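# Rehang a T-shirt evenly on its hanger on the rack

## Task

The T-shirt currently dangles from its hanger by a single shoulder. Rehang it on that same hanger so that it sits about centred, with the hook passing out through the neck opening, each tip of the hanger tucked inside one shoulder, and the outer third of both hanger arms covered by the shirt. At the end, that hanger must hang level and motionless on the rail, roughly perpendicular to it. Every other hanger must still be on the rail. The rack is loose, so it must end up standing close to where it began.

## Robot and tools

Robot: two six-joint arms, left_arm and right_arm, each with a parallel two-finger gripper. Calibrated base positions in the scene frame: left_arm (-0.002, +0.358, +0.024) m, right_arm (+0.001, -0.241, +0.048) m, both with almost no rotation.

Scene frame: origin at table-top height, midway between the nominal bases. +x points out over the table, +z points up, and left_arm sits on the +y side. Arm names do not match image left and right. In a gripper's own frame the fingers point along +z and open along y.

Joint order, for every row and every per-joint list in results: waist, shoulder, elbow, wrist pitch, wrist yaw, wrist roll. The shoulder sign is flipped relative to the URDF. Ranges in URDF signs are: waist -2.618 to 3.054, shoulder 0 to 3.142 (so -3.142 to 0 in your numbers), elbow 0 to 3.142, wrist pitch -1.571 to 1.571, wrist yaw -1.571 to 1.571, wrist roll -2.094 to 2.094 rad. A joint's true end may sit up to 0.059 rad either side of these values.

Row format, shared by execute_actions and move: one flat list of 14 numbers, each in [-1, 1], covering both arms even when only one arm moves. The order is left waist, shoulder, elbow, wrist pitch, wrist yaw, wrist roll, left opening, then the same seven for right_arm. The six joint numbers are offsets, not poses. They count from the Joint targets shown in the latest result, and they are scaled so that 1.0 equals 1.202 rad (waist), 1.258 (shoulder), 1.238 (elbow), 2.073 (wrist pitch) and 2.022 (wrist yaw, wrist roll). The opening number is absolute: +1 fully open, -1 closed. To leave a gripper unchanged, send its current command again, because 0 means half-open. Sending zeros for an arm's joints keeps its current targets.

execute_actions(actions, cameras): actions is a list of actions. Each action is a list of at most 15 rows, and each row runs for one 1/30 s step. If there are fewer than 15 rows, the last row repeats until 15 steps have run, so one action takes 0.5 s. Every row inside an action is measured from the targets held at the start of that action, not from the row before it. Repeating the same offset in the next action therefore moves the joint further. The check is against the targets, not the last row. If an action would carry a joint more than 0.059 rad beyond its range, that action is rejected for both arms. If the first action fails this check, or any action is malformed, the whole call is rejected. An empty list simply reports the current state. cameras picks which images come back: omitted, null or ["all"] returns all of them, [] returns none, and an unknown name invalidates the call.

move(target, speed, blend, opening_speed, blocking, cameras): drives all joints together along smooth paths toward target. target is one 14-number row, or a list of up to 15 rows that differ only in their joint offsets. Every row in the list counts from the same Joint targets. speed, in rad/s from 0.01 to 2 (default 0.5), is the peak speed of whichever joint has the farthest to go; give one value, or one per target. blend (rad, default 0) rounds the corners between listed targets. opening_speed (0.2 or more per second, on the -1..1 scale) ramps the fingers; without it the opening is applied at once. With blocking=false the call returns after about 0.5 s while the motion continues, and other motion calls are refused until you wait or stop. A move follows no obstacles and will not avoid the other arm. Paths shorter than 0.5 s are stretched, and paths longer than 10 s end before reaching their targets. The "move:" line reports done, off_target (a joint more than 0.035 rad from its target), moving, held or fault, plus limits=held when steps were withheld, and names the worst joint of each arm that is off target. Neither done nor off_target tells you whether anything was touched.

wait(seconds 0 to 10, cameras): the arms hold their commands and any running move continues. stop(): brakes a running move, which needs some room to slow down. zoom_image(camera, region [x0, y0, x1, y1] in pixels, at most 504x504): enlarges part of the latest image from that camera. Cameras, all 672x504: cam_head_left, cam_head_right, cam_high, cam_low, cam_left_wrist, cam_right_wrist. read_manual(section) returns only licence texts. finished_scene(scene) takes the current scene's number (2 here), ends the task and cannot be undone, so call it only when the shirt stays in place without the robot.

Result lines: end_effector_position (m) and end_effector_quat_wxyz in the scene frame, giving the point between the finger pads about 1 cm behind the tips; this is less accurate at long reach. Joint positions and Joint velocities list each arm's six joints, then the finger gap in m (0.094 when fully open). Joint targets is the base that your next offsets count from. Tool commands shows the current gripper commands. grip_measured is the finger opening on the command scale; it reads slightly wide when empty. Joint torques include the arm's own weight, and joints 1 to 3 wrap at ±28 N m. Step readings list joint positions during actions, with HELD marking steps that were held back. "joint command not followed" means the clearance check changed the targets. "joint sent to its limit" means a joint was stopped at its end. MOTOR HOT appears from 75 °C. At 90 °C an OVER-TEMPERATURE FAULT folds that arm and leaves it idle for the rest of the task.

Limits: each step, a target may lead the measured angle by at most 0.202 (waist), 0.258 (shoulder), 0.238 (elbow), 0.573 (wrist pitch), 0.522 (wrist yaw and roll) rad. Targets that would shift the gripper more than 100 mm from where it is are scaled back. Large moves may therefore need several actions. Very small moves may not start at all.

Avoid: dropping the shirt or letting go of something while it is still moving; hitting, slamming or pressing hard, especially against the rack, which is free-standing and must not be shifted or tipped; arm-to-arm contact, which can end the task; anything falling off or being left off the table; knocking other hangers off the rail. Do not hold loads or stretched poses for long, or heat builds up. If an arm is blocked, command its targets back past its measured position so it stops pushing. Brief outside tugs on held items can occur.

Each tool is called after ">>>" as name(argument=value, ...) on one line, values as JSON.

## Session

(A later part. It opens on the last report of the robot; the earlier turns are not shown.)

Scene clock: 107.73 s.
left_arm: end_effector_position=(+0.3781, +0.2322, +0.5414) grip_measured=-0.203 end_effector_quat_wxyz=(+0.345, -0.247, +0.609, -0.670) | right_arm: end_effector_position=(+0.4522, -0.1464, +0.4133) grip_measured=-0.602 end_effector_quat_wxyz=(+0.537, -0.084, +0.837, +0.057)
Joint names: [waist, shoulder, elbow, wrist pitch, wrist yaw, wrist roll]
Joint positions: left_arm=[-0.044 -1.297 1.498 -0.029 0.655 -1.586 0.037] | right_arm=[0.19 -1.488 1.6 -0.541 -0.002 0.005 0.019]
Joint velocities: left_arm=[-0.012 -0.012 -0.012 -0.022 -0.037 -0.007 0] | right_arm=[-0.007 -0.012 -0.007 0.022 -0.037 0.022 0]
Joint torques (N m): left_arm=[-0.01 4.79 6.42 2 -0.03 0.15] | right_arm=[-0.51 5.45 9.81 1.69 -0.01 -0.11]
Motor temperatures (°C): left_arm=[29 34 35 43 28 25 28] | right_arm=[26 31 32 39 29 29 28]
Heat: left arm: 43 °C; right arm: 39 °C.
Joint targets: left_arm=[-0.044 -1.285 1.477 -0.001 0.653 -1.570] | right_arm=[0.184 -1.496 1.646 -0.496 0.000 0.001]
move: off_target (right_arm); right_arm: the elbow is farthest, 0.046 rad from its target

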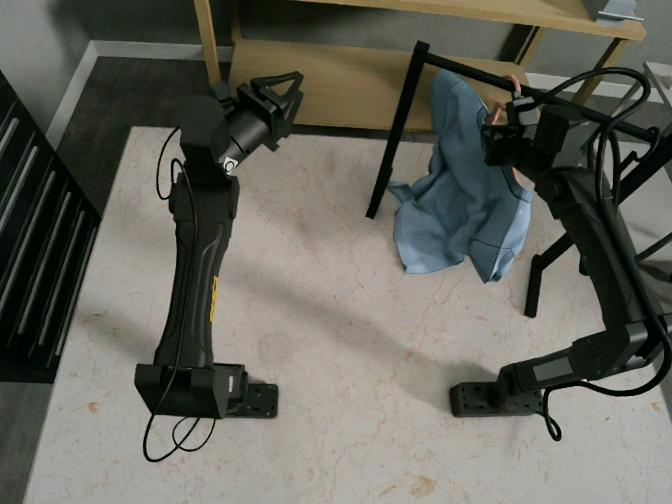

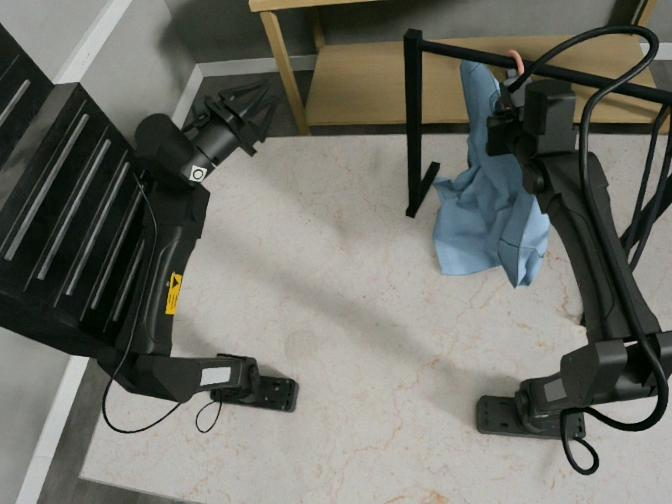

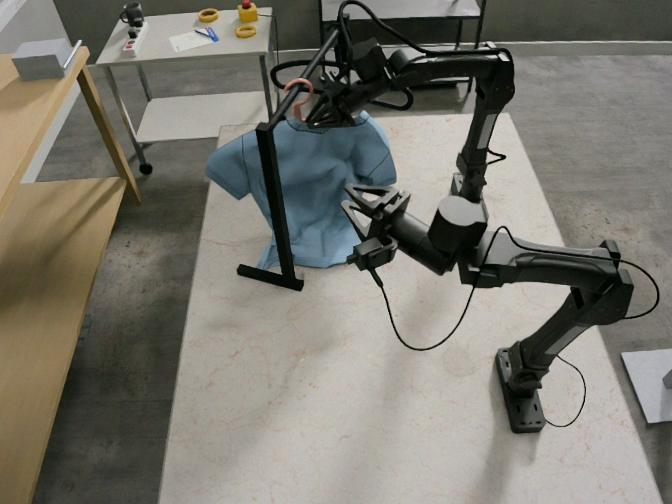

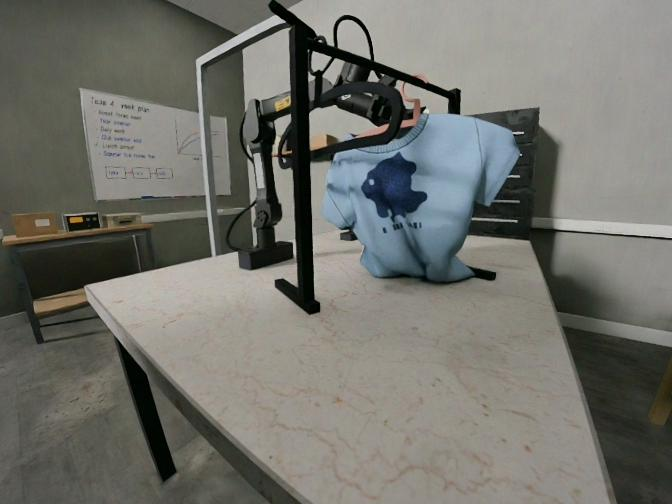

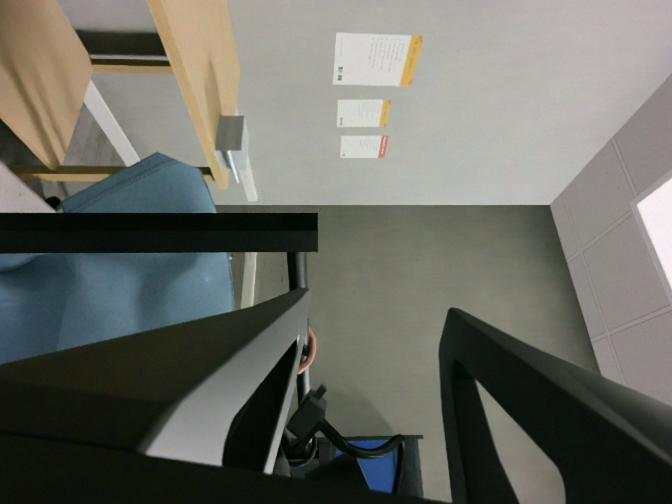

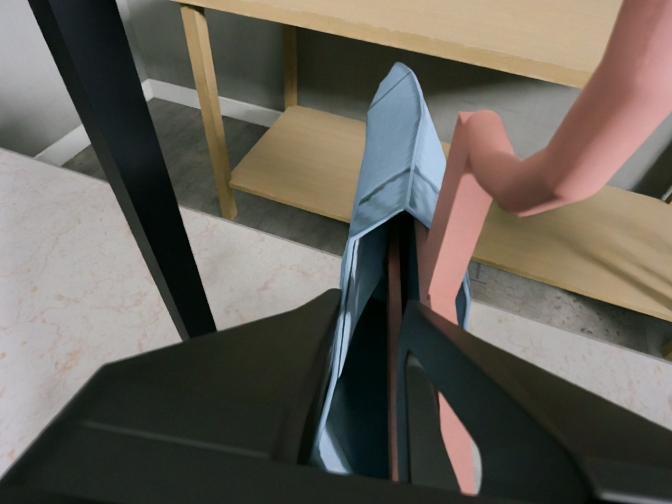

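>>> move(target=[0,0,0,0,0,0,-0.2,0.02,0.09,0.12,-0.03,0,0,-0.6], speed=0.25, cameras=[])

>>> move(target=[0.3,0,0,0,0,0,-0.2,0.05,0.3,0.2,-0.1,0,0,-0.6], speed=0.5)

>>> zoom_image(camera="cam_high", region=[200, 50, 452, 280])

>>> zoom_image(camera="cam_low", region=[280, 50, 560, 300])

Scene clock: 108.97 s.
left_arm: end_effector_position=(+0.3781, +0.2322, +0.5414) grip_measured=-0.203 end_effector_quat_wxyz=(+0.345, -0.247, +0.609, -0.670) | right_arm: end_effector_position=(+0.4152, -0.1502, +0.5313) grip_measured=-0.602 end_effector_quat_wxyz=(+0.643, -0.078, +0.759, +0.068)
Joint names: [waist, shoulder, elbow, wrist pitch, wrist yaw, wrist roll]
Joint positions: left_arm=[-0.044 -1.297 1.498 -0.029 0.655 -1.586 0.037] | right_arm=[0.202 -1.392 1.767 -0.541 0.007 0.005 0.019]
Joint velocities: left_arm=[-0.012 0.007 -0.002 -0.022 0.051 -0.007 0] | right_arm=[0.007 -0.002 0.007 -0.125 0.051 -0.022 0]
Joint torques (N m): left_arm=[-0.24 4.85 6.38 1.98 -0.01 0.08] | right_arm=[0.36 5.26 7.77 1.19 0 -0.11]
Motor temperatures (°C): left_arm=[29 34 35 43 28 25 28] | right_arm=[26 31 32 39 29 29 28]
Heat: left arm: 43 °C; right arm: 39 °C.
Joint targets: left_arm=[-0.044 -1.285 1.477 -0.001 0.653 -1.570] | right_arm=[0.208 -1.383 1.795 -0.558 0.000 0.001]
move: done
No camera images: "cameras" was empty.

Scene clock: 110.50 s.
left_arm: end_effector_position=(+0.3981, +0.3739, +0.5414) grip_measured=-0.203 end_effector_quat_wxyz=(+0.460, -0.352, +0.555, -0.597) | right_arm: end_effector_position=(+0.1787, -0.1889, +0.7045) grip_measured=-0.602 end_effector_quat_wxyz=(+0.798, -0.081, +0.587, +0.113)
Joint names: [waist, shoulder, elbow, wrist pitch, wrist yaw, wrist roll]
Joint positions: left_arm=[0.316 -1.297 1.498 -0.029 0.655 -1.586 0.037] | right_arm=[0.262 -0.998 2.043 -0.743 -0.002 0.005 0.019]
Joint velocities: left_arm=[-0.007 0.002 0.007 -0.051 -0.051 -0.066 0] | right_arm=[-0.002 0.012 0.007 -0.037 -0.037 -0.007 -0.001]
Joint torques (N m): left_arm=[-0.08 4.79 6.3 2.01 -0.07 0.1] | right_arm=[0.4 -3.58 2.74 0.98 0 -0.11]
Motor temperatures (°C): left_arm=[29 34 35 43 28 25 28] | right_arm=[26 31 32 39 29 29 28]
Heat: left arm: 43 °C; right arm: 39 °C.
Joint targets: left_arm=[0.316 -1.285 1.477 -0.001 0.653 -1.570] | right_arm=[0.268 -1.005 2.043 -0.765 0.000 0.001]
move: done

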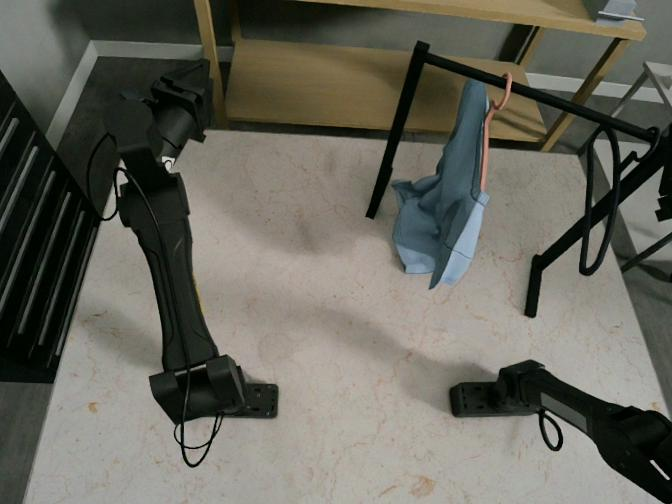

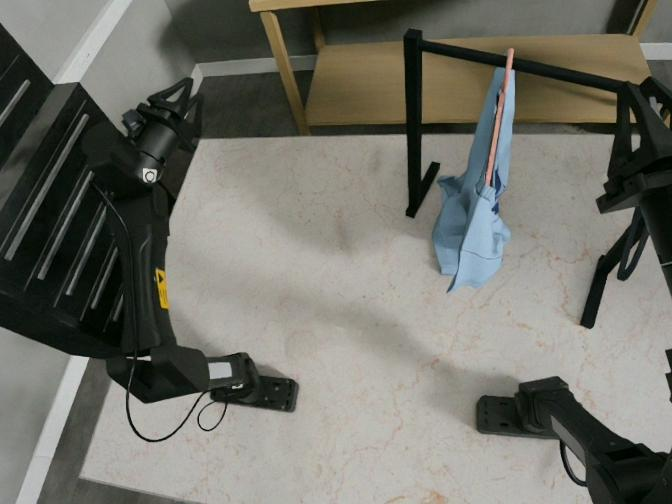

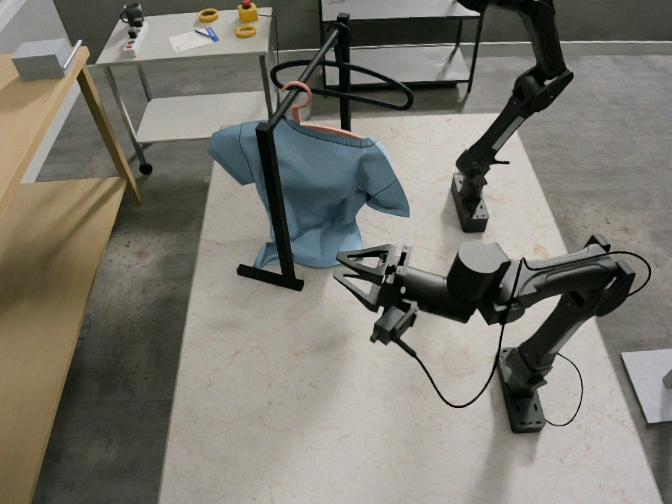

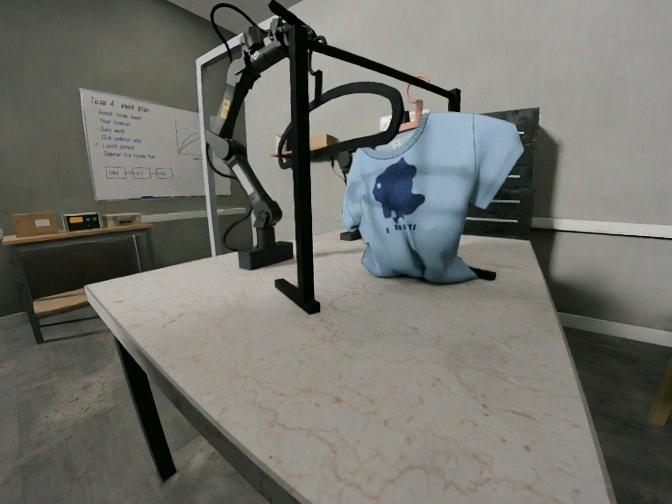

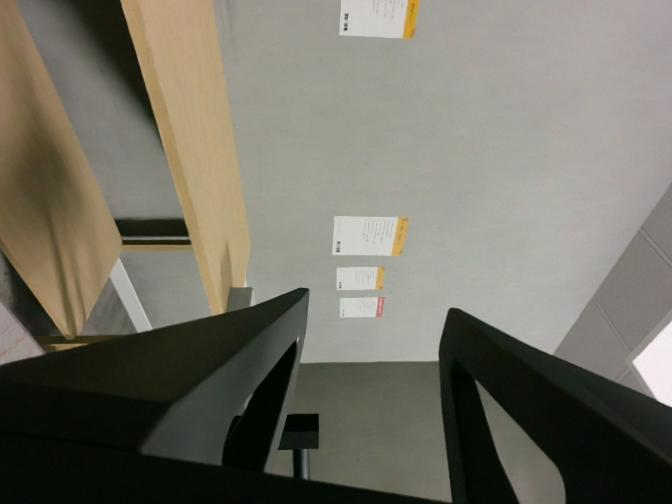

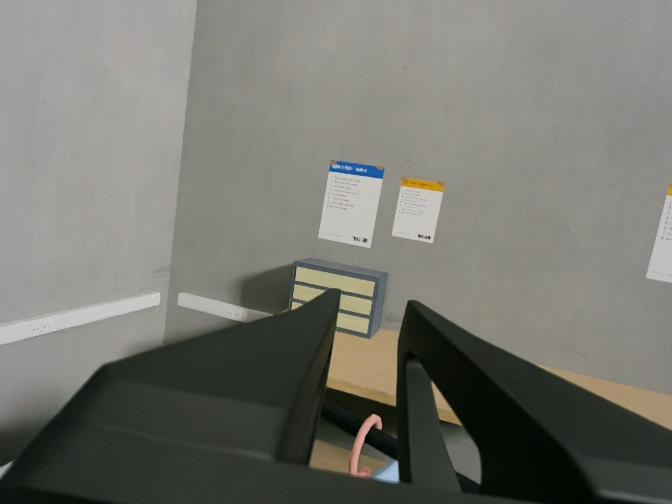

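Scaled by 2.000 from the camera's 672x504 image, which has a finer 960x720 frame.

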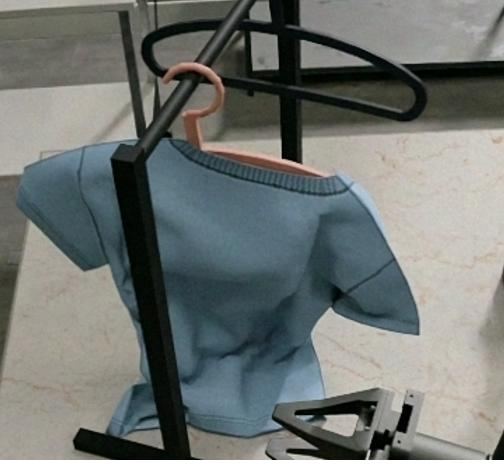

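Scaled by 1.800 from the camera's 672x504 image, which has a finer 960x720 frame.

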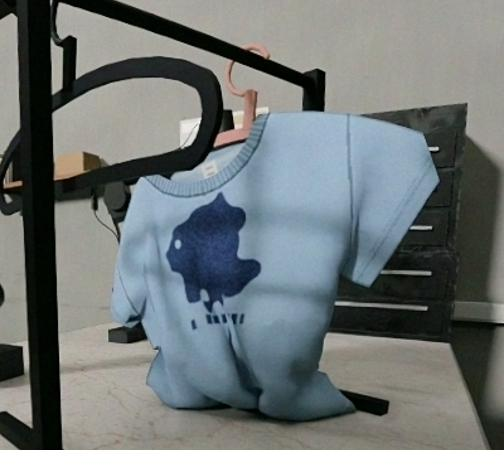

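>>> move(target=[0,0,0,0,0,0,-0.2,0,0,0,0,0,0,-0.6])

Scene clock: 111.93 s.
left_arm: end_effector_position=(+0.3981, +0.3739, +0.5414) grip_measured=-0.203 end_effector_quat_wxyz=(+0.460, -0.352, +0.555, -0.597) | right_arm: end_effector_position=(+0.1788, -0.1889, +0.7042) grip_measured=-0.602 end_effector_quat_wxyz=(+0.797, -0.081, +0.588, +0.113)
Joint names: [waist, shoulder, elbow, wrist pitch, wrist yaw, wrist roll]
Joint positions: left_arm=[0.316 -1.297 1.498 -0.029 0.655 -1.586 0.037] | right_arm=[0.262 -0.998 2.043 -0.745 -0.002 0.005 0.019]
Joint velocities: left_arm=[0.002 0.007 -0.002 0.051 -0.007 0.037 0] | right_arm=[-0.012 0.002 -0.012 -0.007 -0.007 0.081 -0.001]
Joint torques (N m): left_arm=[-0.06 4.83 6.34 2 -0.01 0.12] | right_arm=[0.4 -3.59 2.71 0.98 0 -0.1]
Motor temperatures (°C): left_arm=[29 34 35 43 28 25 28] | right_arm=[26 31 32 38 29 29 28]
Heat: left arm: 43 °C; right arm: 38 °C.
Joint targets: left_arm=[0.316 -1.285 1.477 -0.001 0.653 -1.570] | right_arm=[0.268 -1.005 2.043 -0.765 0.000 0.001]
move: done

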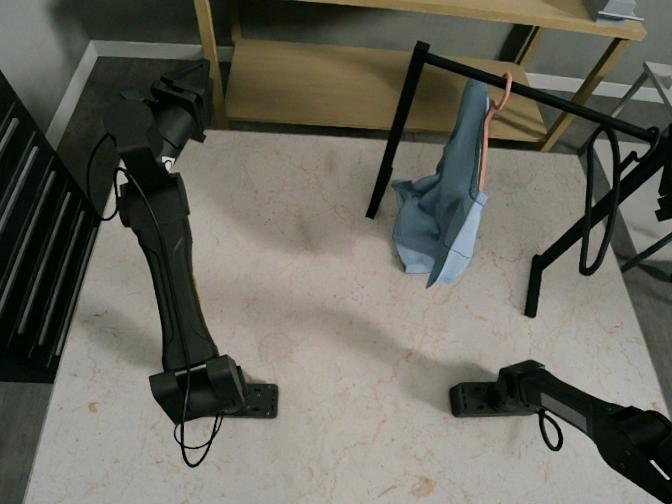

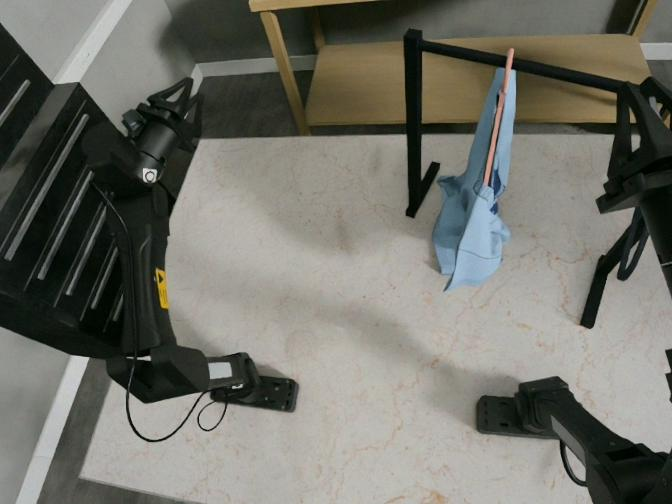

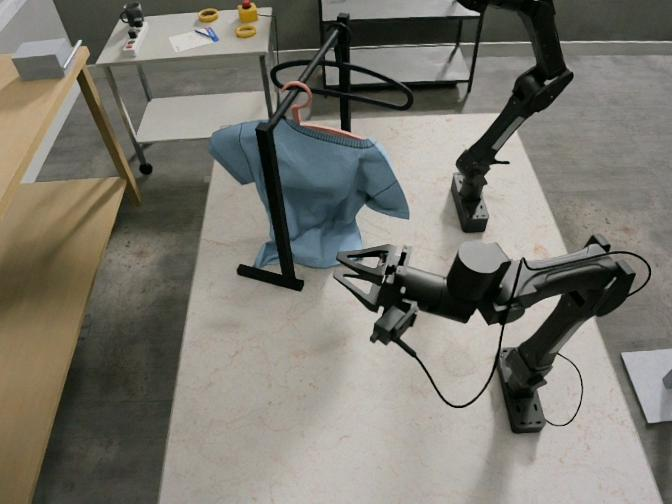

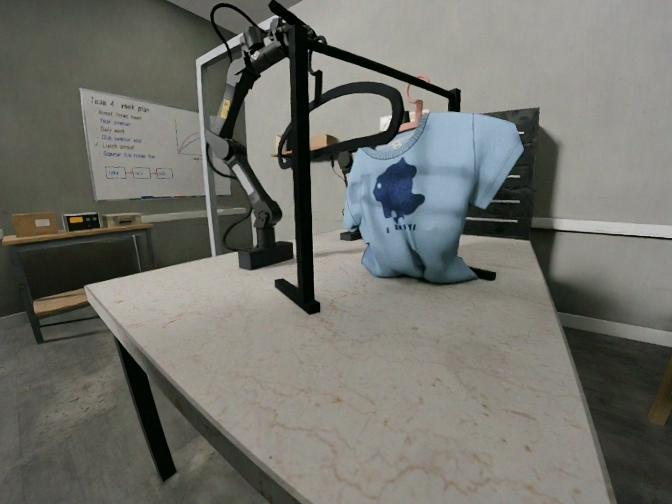

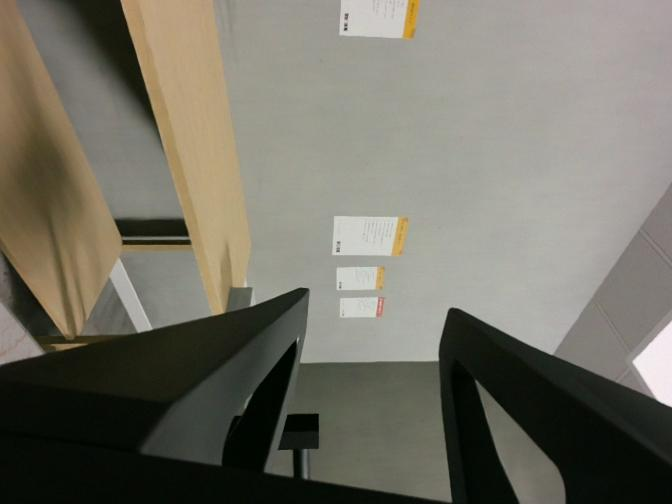

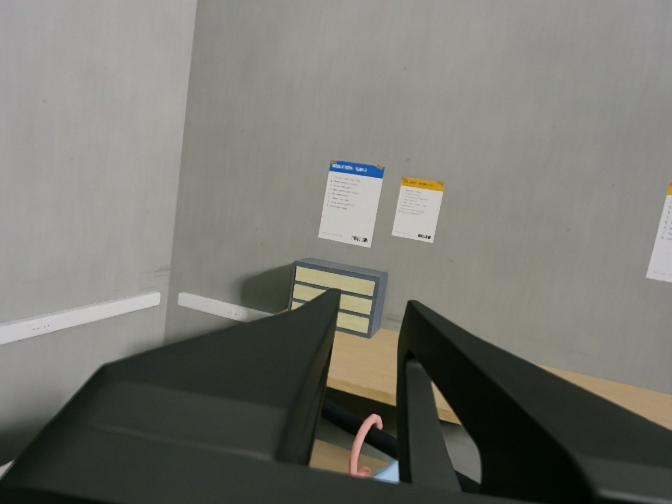

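>>> zoom_image(camera="cam_high", region=[200, 60, 430, 280])

>>> zoom_image(camera="cam_low", region=[320, 50, 540, 290])

>>> zoom_image(camera="cam_head_right", region=[400, 30, 580, 300])

>>> zoom_image(camera="cam_head_left", region=[360, 50, 540, 300])

Scaled by 2.191 from the camera's 672x504 image, which has a finer 960x720 frame.

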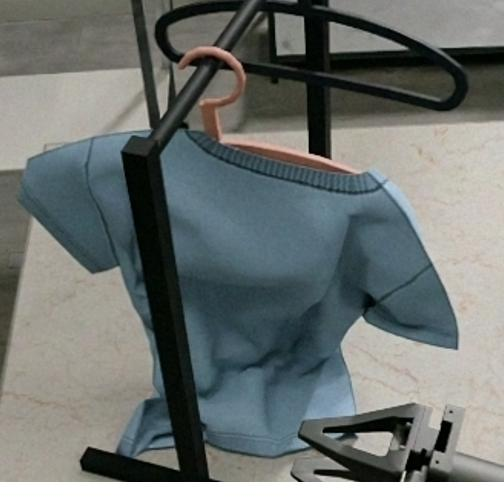

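Scaled by 2.100 from the camera's 672x504 image, which has a finer 960x720 frame.

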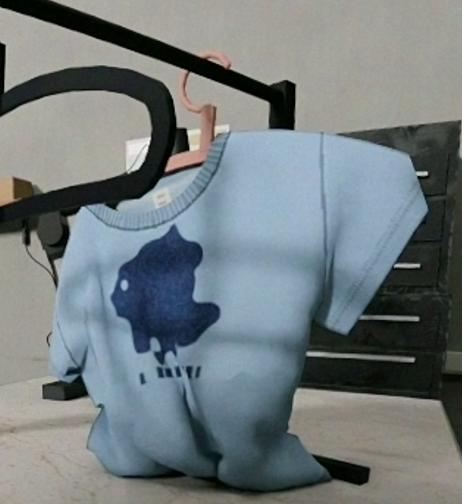

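Scaled by 1.867 from the camera's 672x504 image, which has a finer 960x720 frame.

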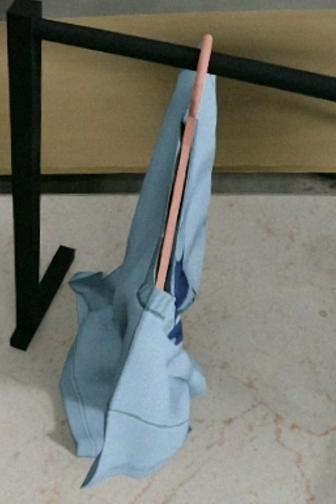

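Scaled by 2.016 from the camera's 672x504 image, which has a finer 960x720 frame.

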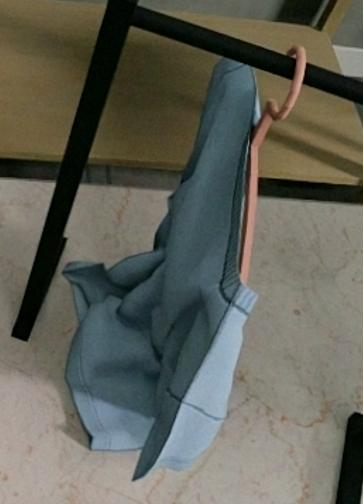

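>>> move(target=[0,0,0,0,0,0,-0.2,0,0.235,0.081,-0.29,0,0,-0.6], cameras=["cam_right_wrist","cam_head_right","cam_high"])

Scene clock: 114.27 s.
left_arm: end_effector_position=(+0.3981, +0.3739, +0.5414) grip_measured=-0.203 end_effector_quat_wxyz=(+0.460, -0.352, +0.555, -0.597) | right_arm: end_effector_position=(+0.0435, -0.2271, +0.6107) grip_measured=-0.602 end_effector_quat_wxyz=(+0.728, -0.092, +0.672, +0.103)
Joint names: [waist, shoulder, elbow, wrist pitch, wrist yaw, wrist roll]
Joint positions: left_arm=[0.316 -1.297 1.498 -0.029 0.655 -1.586 0.037] | right_arm=[0.262 -0.715 2.139 -1.345 -0.002 0.005 0.019]
Joint velocities: left_arm=[-0.002 0.007 -0.007 -0.095 -0.022 -0.066 -0.001] | right_arm=[0.007 -0.007 -0.002 -0.051 -0.007 -0.037 0]
Joint torques (N m): left_arm=[-0.09 5.07 6.19 1.98 -0.03 0.12] | right_arm=[0.39 -6.68 1.18 1.07 -0.01 -0.11]
Motor temperatures (°C): left_arm=[29 34 35 44 28 25 27] | right_arm=[26 31 32 38 29 29 28]
Heat: left arm: 44 °C; right arm: 38 °C.
Joint targets: left_arm=[0.316 -1.285 1.477 -0.001 0.653 -1.570] | right_arm=[0.268 -0.709 2.143 -1.366 0.000 0.001]
move: done
Images, in order (width x height): cam_head_right 672x504, cam_high 672x504, cam_right_wrist 672x504.

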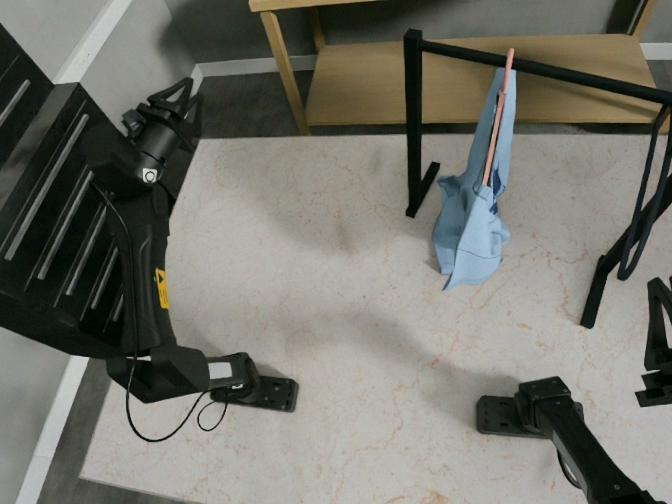

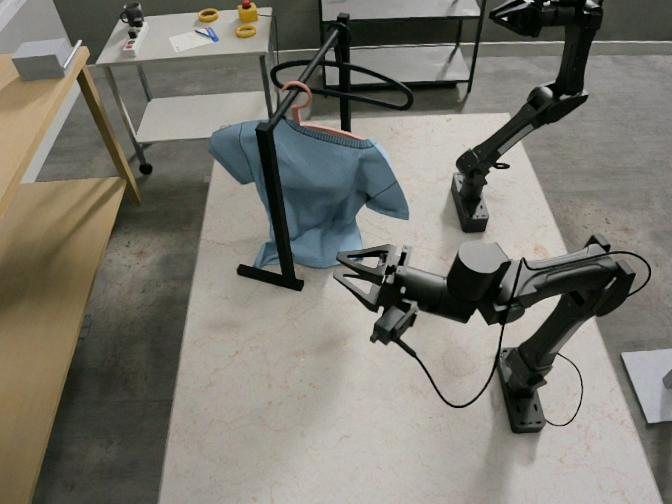

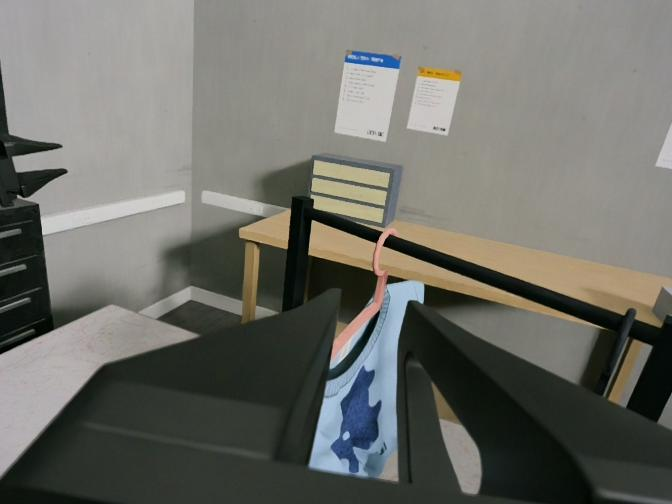

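>>> move(target=[0,0,0,0,0,0,-0.2,0,-0.471,0,0,0,0,-0.6], cameras=["cam_right_wrist","cam_head_right","cam_high"])

>>> zoom_image(camera="cam_right_wrist", region=[200, 150, 500, 480])

Scene clock: 116.10 s.
left_arm: end_effector_position=(+0.3981, +0.3739, +0.5414) grip_measured=-0.203 end_effector_quat_wxyz=(+0.460, -0.352, +0.555, -0.597) | right_arm: end_effector_position=(+0.2805, -0.1619, +0.5203) grip_measured=-0.602 end_effector_quat_wxyz=(+0.498, -0.115, +0.857, +0.067)
Joint names: [waist, shoulder, elbow, wrist pitch, wrist yaw, wrist roll]
Joint positions: left_arm=[0.316 -1.297 1.498 -0.029 0.655 -1.586 0.037] | right_arm=[0.262 -1.316 2.145 -1.348 0.007 0.005 0.019]
Joint velocities: left_arm=[-0.017 0.017 -0.002 -0.051 -0.022 0.037 0] | right_arm=[-0.012 0.022 -0.022 0.007 0.022 -0.037 0]
Joint torques (N m): left_arm=[-0.06 4.83 6.19 2 -0.05 0.12] | right_arm=[0.4 2.69 3.73 1.07 -0.01 -0.11]
Motor temperatures (°C): left_arm=[29 34 35 44 28 25 27] | right_arm=[26 31 32 38 29 29 28]
Heat: left arm: 44 °C; right arm: 38 °C.
Joint targets: left_arm=[0.316 -1.285 1.477 -0.001 0.653 -1.570] | right_arm=[0.268 -1.302 2.143 -1.366 0.000 0.001]
move: done
Images, in order (width x height): cam_head_right 672x504, cam_high 672x504, cam_right_wrist 672x504.

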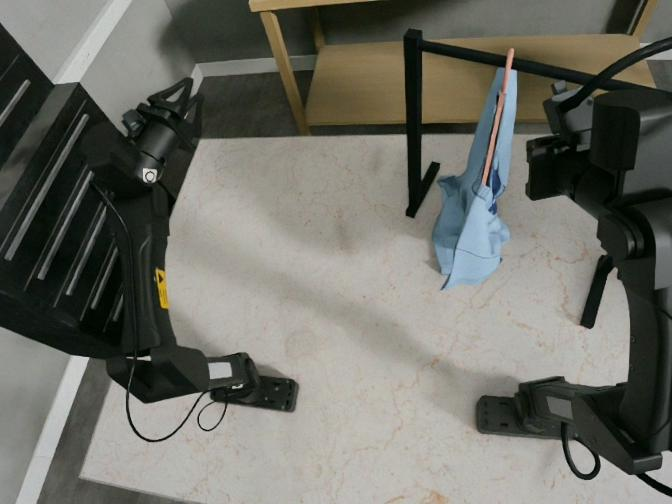

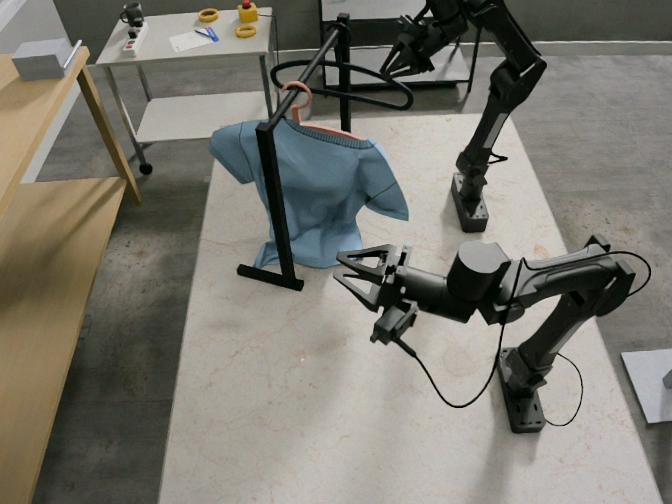

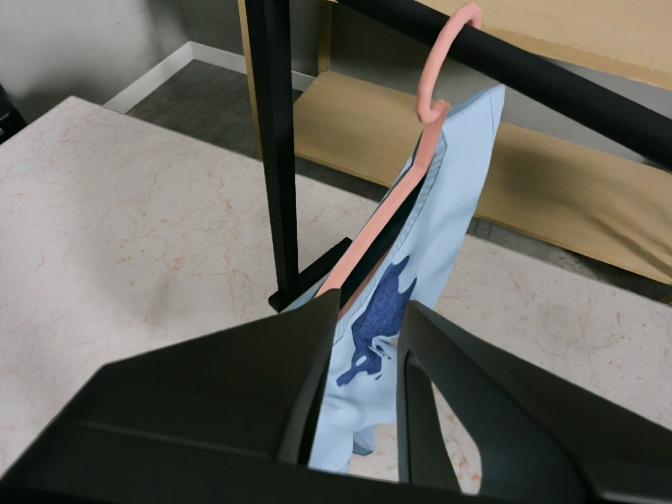

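Scaled by 1.527 from the camera's 672x504 image, which has a finer 960x720 frame.

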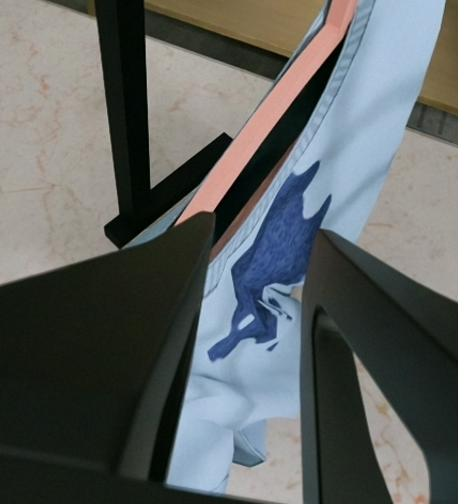

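>>> move(target=[0,0,0,0,0,0,-0.2,-0.0374,-0.187,-0.15,0.162,0,0,-0.5], speed=0.3, cameras=["cam_right_wrist","cam_high"])

>>> zoom_image(camera="cam_right_wrist", region=[200, 150, 500, 480])

Scene clock: 119.20 s.
left_arm: end_effector_position=(+0.3981, +0.3739, +0.5414) grip_measured=-0.203 end_effector_quat_wxyz=(+0.460, -0.352, +0.555, -0.597) | right_arm: end_effector_position=(+0.3967, -0.1434, +0.4361) grip_measured=-0.502 end_effector_quat_wxyz=(+0.441, -0.104, +0.890, +0.051)
Joint names: [waist, shoulder, elbow, wrist pitch, wrist yaw, wrist roll]
Joint positions: left_arm=[0.316 -1.297 1.498 -0.029 0.655 -1.586 0.037] | right_arm=[0.228 -1.539 1.965 -1.076 0.007 0.005 0.023]
Joint velocities: left_arm=[-0.012 -0.002 -0.007 0.051 0.051 -0.007 0] | right_arm=[-0.002 0.002 0.007 -0.037 -0.11 -0.037 0.001]
Joint torques (N m): left_arm=[-0.05 4.81 6.42 1.99 -0.06 0.11] | right_arm=[-0.44 5.56 4.92 1.57 -0.01 -0.1]
Motor temperatures (°C): left_arm=[29 34 35 44 28 25 27] | right_arm=[26 31 31 38 29 29 28]
Heat: left arm: 44 °C; right arm: 38 °C.
Joint targets: left_arm=[0.316 -1.285 1.477 -0.001 0.653 -1.570] | right_arm=[0.223 -1.537 1.957 -1.030 0.000 0.001]
move: off_target (right_arm); right_arm: the wrist pitch is farthest, 0.046 rad from its target
Images, in order (width x height): cam_high 672x504, cam_right_wrist 672x504.

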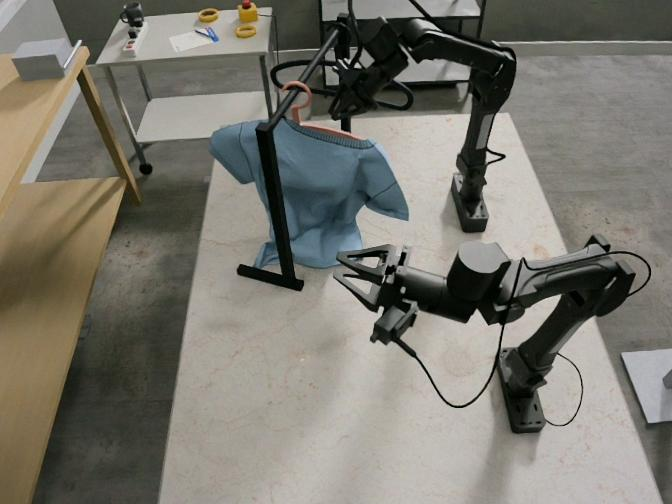

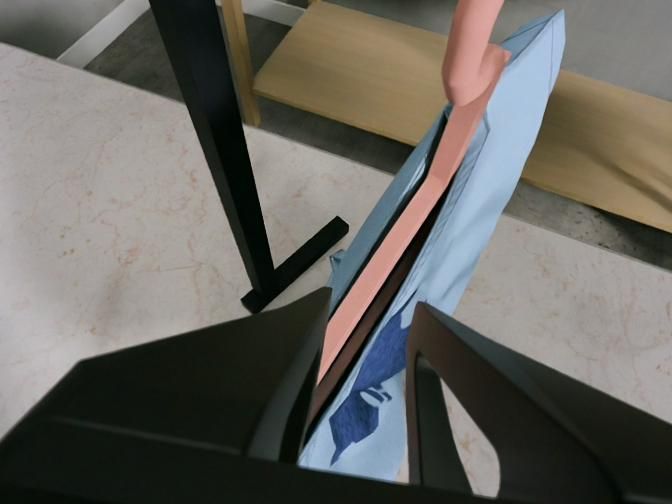

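Scaled by 1.527 from the camera's 672x504 image, which has a finer 960x720 frame.

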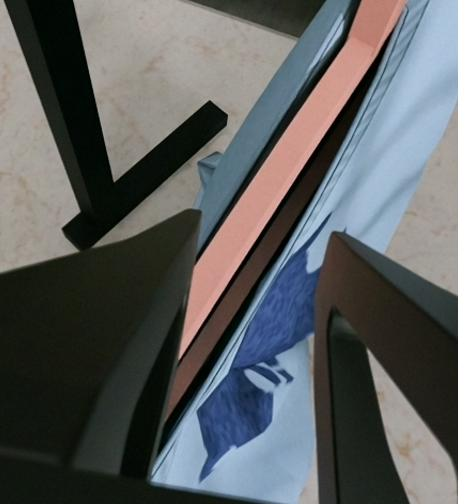

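>>> move(target=[[0,0,0,0,0,0,-0.2,-0.027,0,0,0,0,0,-0.45],[0,0,0,0,0,0,-0.2,-0.027,0.045,-0.14,0.056,0,0,-0.45]], speed=0.2, cameras=["cam_right_wrist","cam_head_right"])

>>> zoom_image(camera="cam_right_wrist", region=[200, 150, 500, 480])

Scene clock: 121.30 s.
left_arm: end_effector_position=(+0.3981, +0.3739, +0.5414) grip_measured=-0.203 end_effector_quat_wxyz=(+0.460, -0.352, +0.555, -0.597) | right_arm: end_effector_position=(+0.4096, -0.1556, +0.4005) grip_measured=-0.452 end_effector_quat_wxyz=(+0.430, -0.090, +0.897, +0.042)
Joint names: [waist, shoulder, elbow, wrist pitch, wrist yaw, wrist roll]
Joint positions: left_arm=[0.316 -1.297 1.498 -0.029 0.655 -1.586 0.037] | right_arm=[0.193 -1.515 1.798 -0.96 0.007 0.003 0.026]
Joint velocities: left_arm=[0.002 -0.002 0.002 0.022 0.022 -0.007 -0.001] | right_arm=[0.017 0.012 -0.002 -0.037 -0.022 -0.066 0]
Joint torques (N m): left_arm=[0.06 4.92 6.39 2.01 -0.04 0.13] | right_arm=[-0.17 8.88 4.92 1.55 -0.01 -0.1]
Motor temperatures (°C): left_arm=[29 34 35 44 28 25 27] | right_arm=[26 31 31 38 29 29 28]
Heat: left arm: 44 °C; right arm: 38 °C.
Joint targets: left_arm=[0.316 -1.285 1.477 -0.001 0.653 -1.570] | right_arm=[0.191 -1.481 1.784 -0.914 0.000 0.001]
move: off_target (right_arm); right_arm: the wrist pitch is farthest, 0.046 rad from its target
Images, in order (width x height): cam_head_right 672x504, cam_right_wrist 672x504.

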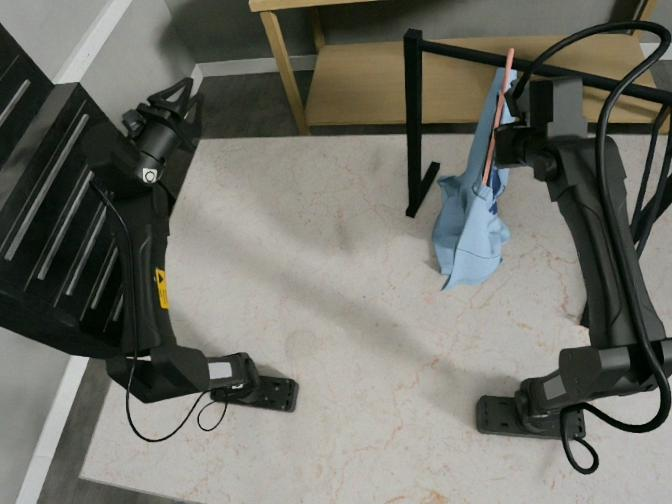

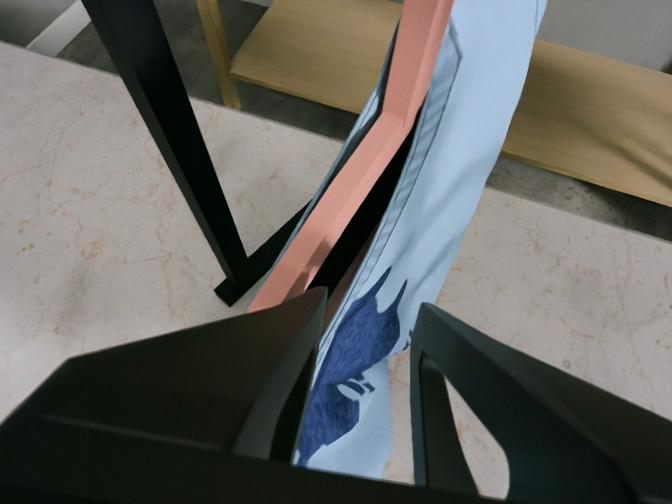

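Scaled by 1.527 from the camera's 672x504 image, which has a finer 960x720 frame.

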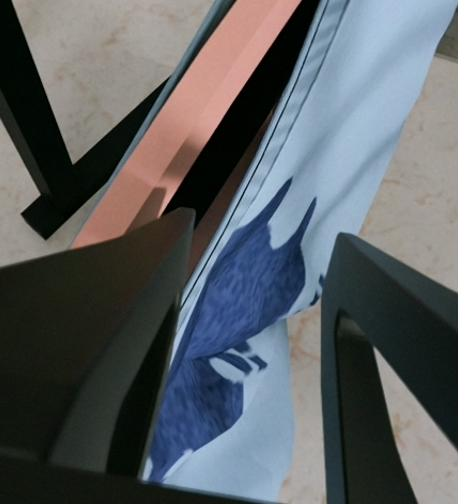

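>>> move(target=[0,0,0,0,0,0,-0.2,0.008,0.056,-0.15,0.06,0,0,-0.45], speed=0.15, cameras=["cam_right_wrist","cam_head_right","cam_low"])

>>> zoom_image(camera="cam_right_wrist", region=[200, 150, 500, 480])

>>> zoom_image(camera="cam_low", region=[320, 50, 540, 290])

Scene clock: 123.27 s.
left_arm: end_effector_position=(+0.3981, +0.3739, +0.5414) grip_measured=-0.203 end_effector_quat_wxyz=(+0.460, -0.352, +0.555, -0.597) | right_arm: end_effector_position=(+0.4054, -0.1556, +0.3746) grip_measured=-0.452 end_effector_quat_wxyz=(+0.434, -0.090, +0.895, +0.043)
Joint names: [waist, shoulder, elbow, wrist pitch, wrist yaw, wrist roll]
Joint positions: left_arm=[0.316 -1.297 1.498 -0.029 0.655 -1.586 0.037] | right_arm=[0.195 -1.444 1.612 -0.835 0.007 0.003 0.026]
Joint velocities: left_arm=[0.007 0.002 -0.002 0.007 -0.051 0.022 -0.001] | right_arm=[0.007 0.022 -0.007 0.022 0.022 -0.066 -0.001]
Joint torques (N m): left_arm=[0.05 4.88 6.46 2.01 -0.03 0.13] | right_arm=[0.39 8.47 5.19 1.55 -0.01 -0.11]
Motor temperatures (°C): left_arm=[29 34 35 44 28 25 27] | right_arm=[26 31 31 39 29 29 28]
Heat: left arm: 44 °C; right arm: 39 °C.
Joint targets: left_arm=[0.316 -1.285 1.477 -0.001 0.653 -1.570] | right_arm=[0.200 -1.411 1.598 -0.790 0.000 0.001]
move: off_target (right_arm); right_arm: the wrist pitch is farthest, 0.046 rad from its target
Images, in order (width x height): cam_head_right 672x504, cam_low 672x504, cam_right_wrist 672x504.

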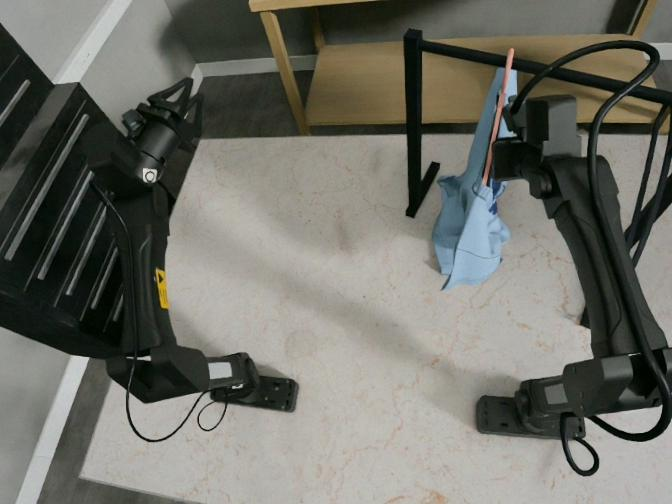

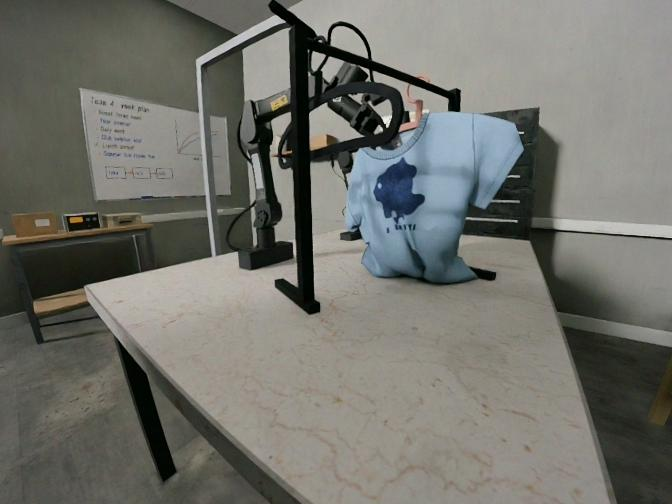

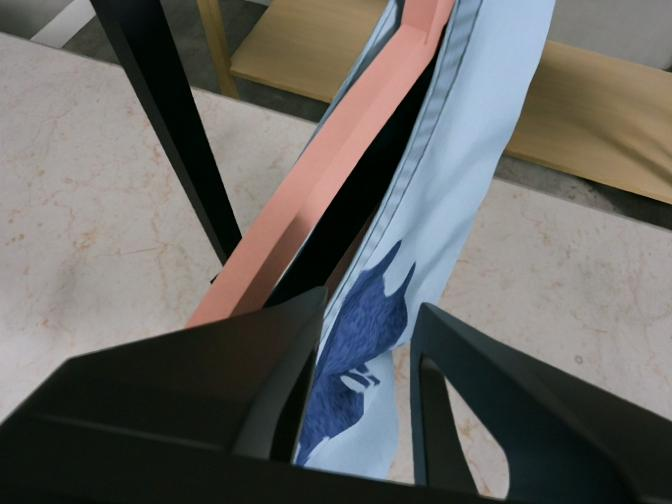

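Scaled by 1.527 from the camera's 672x504 image, which has a finer 960x720 frame.

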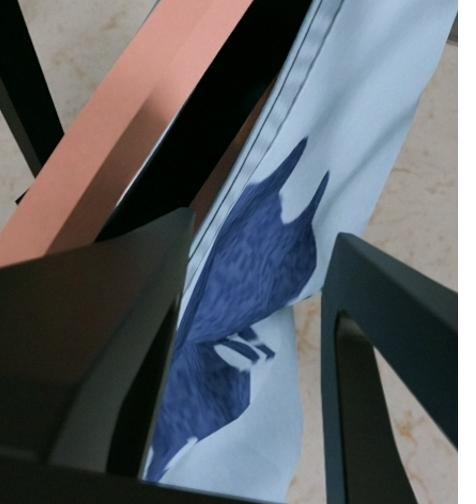

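Scaled by 2.100 from the camera's 672x504 image, which has a finer 960x720 frame.

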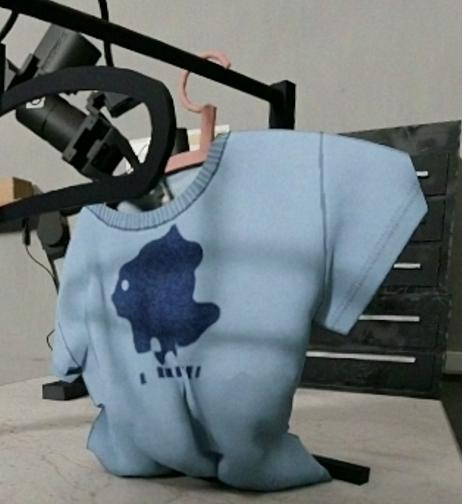

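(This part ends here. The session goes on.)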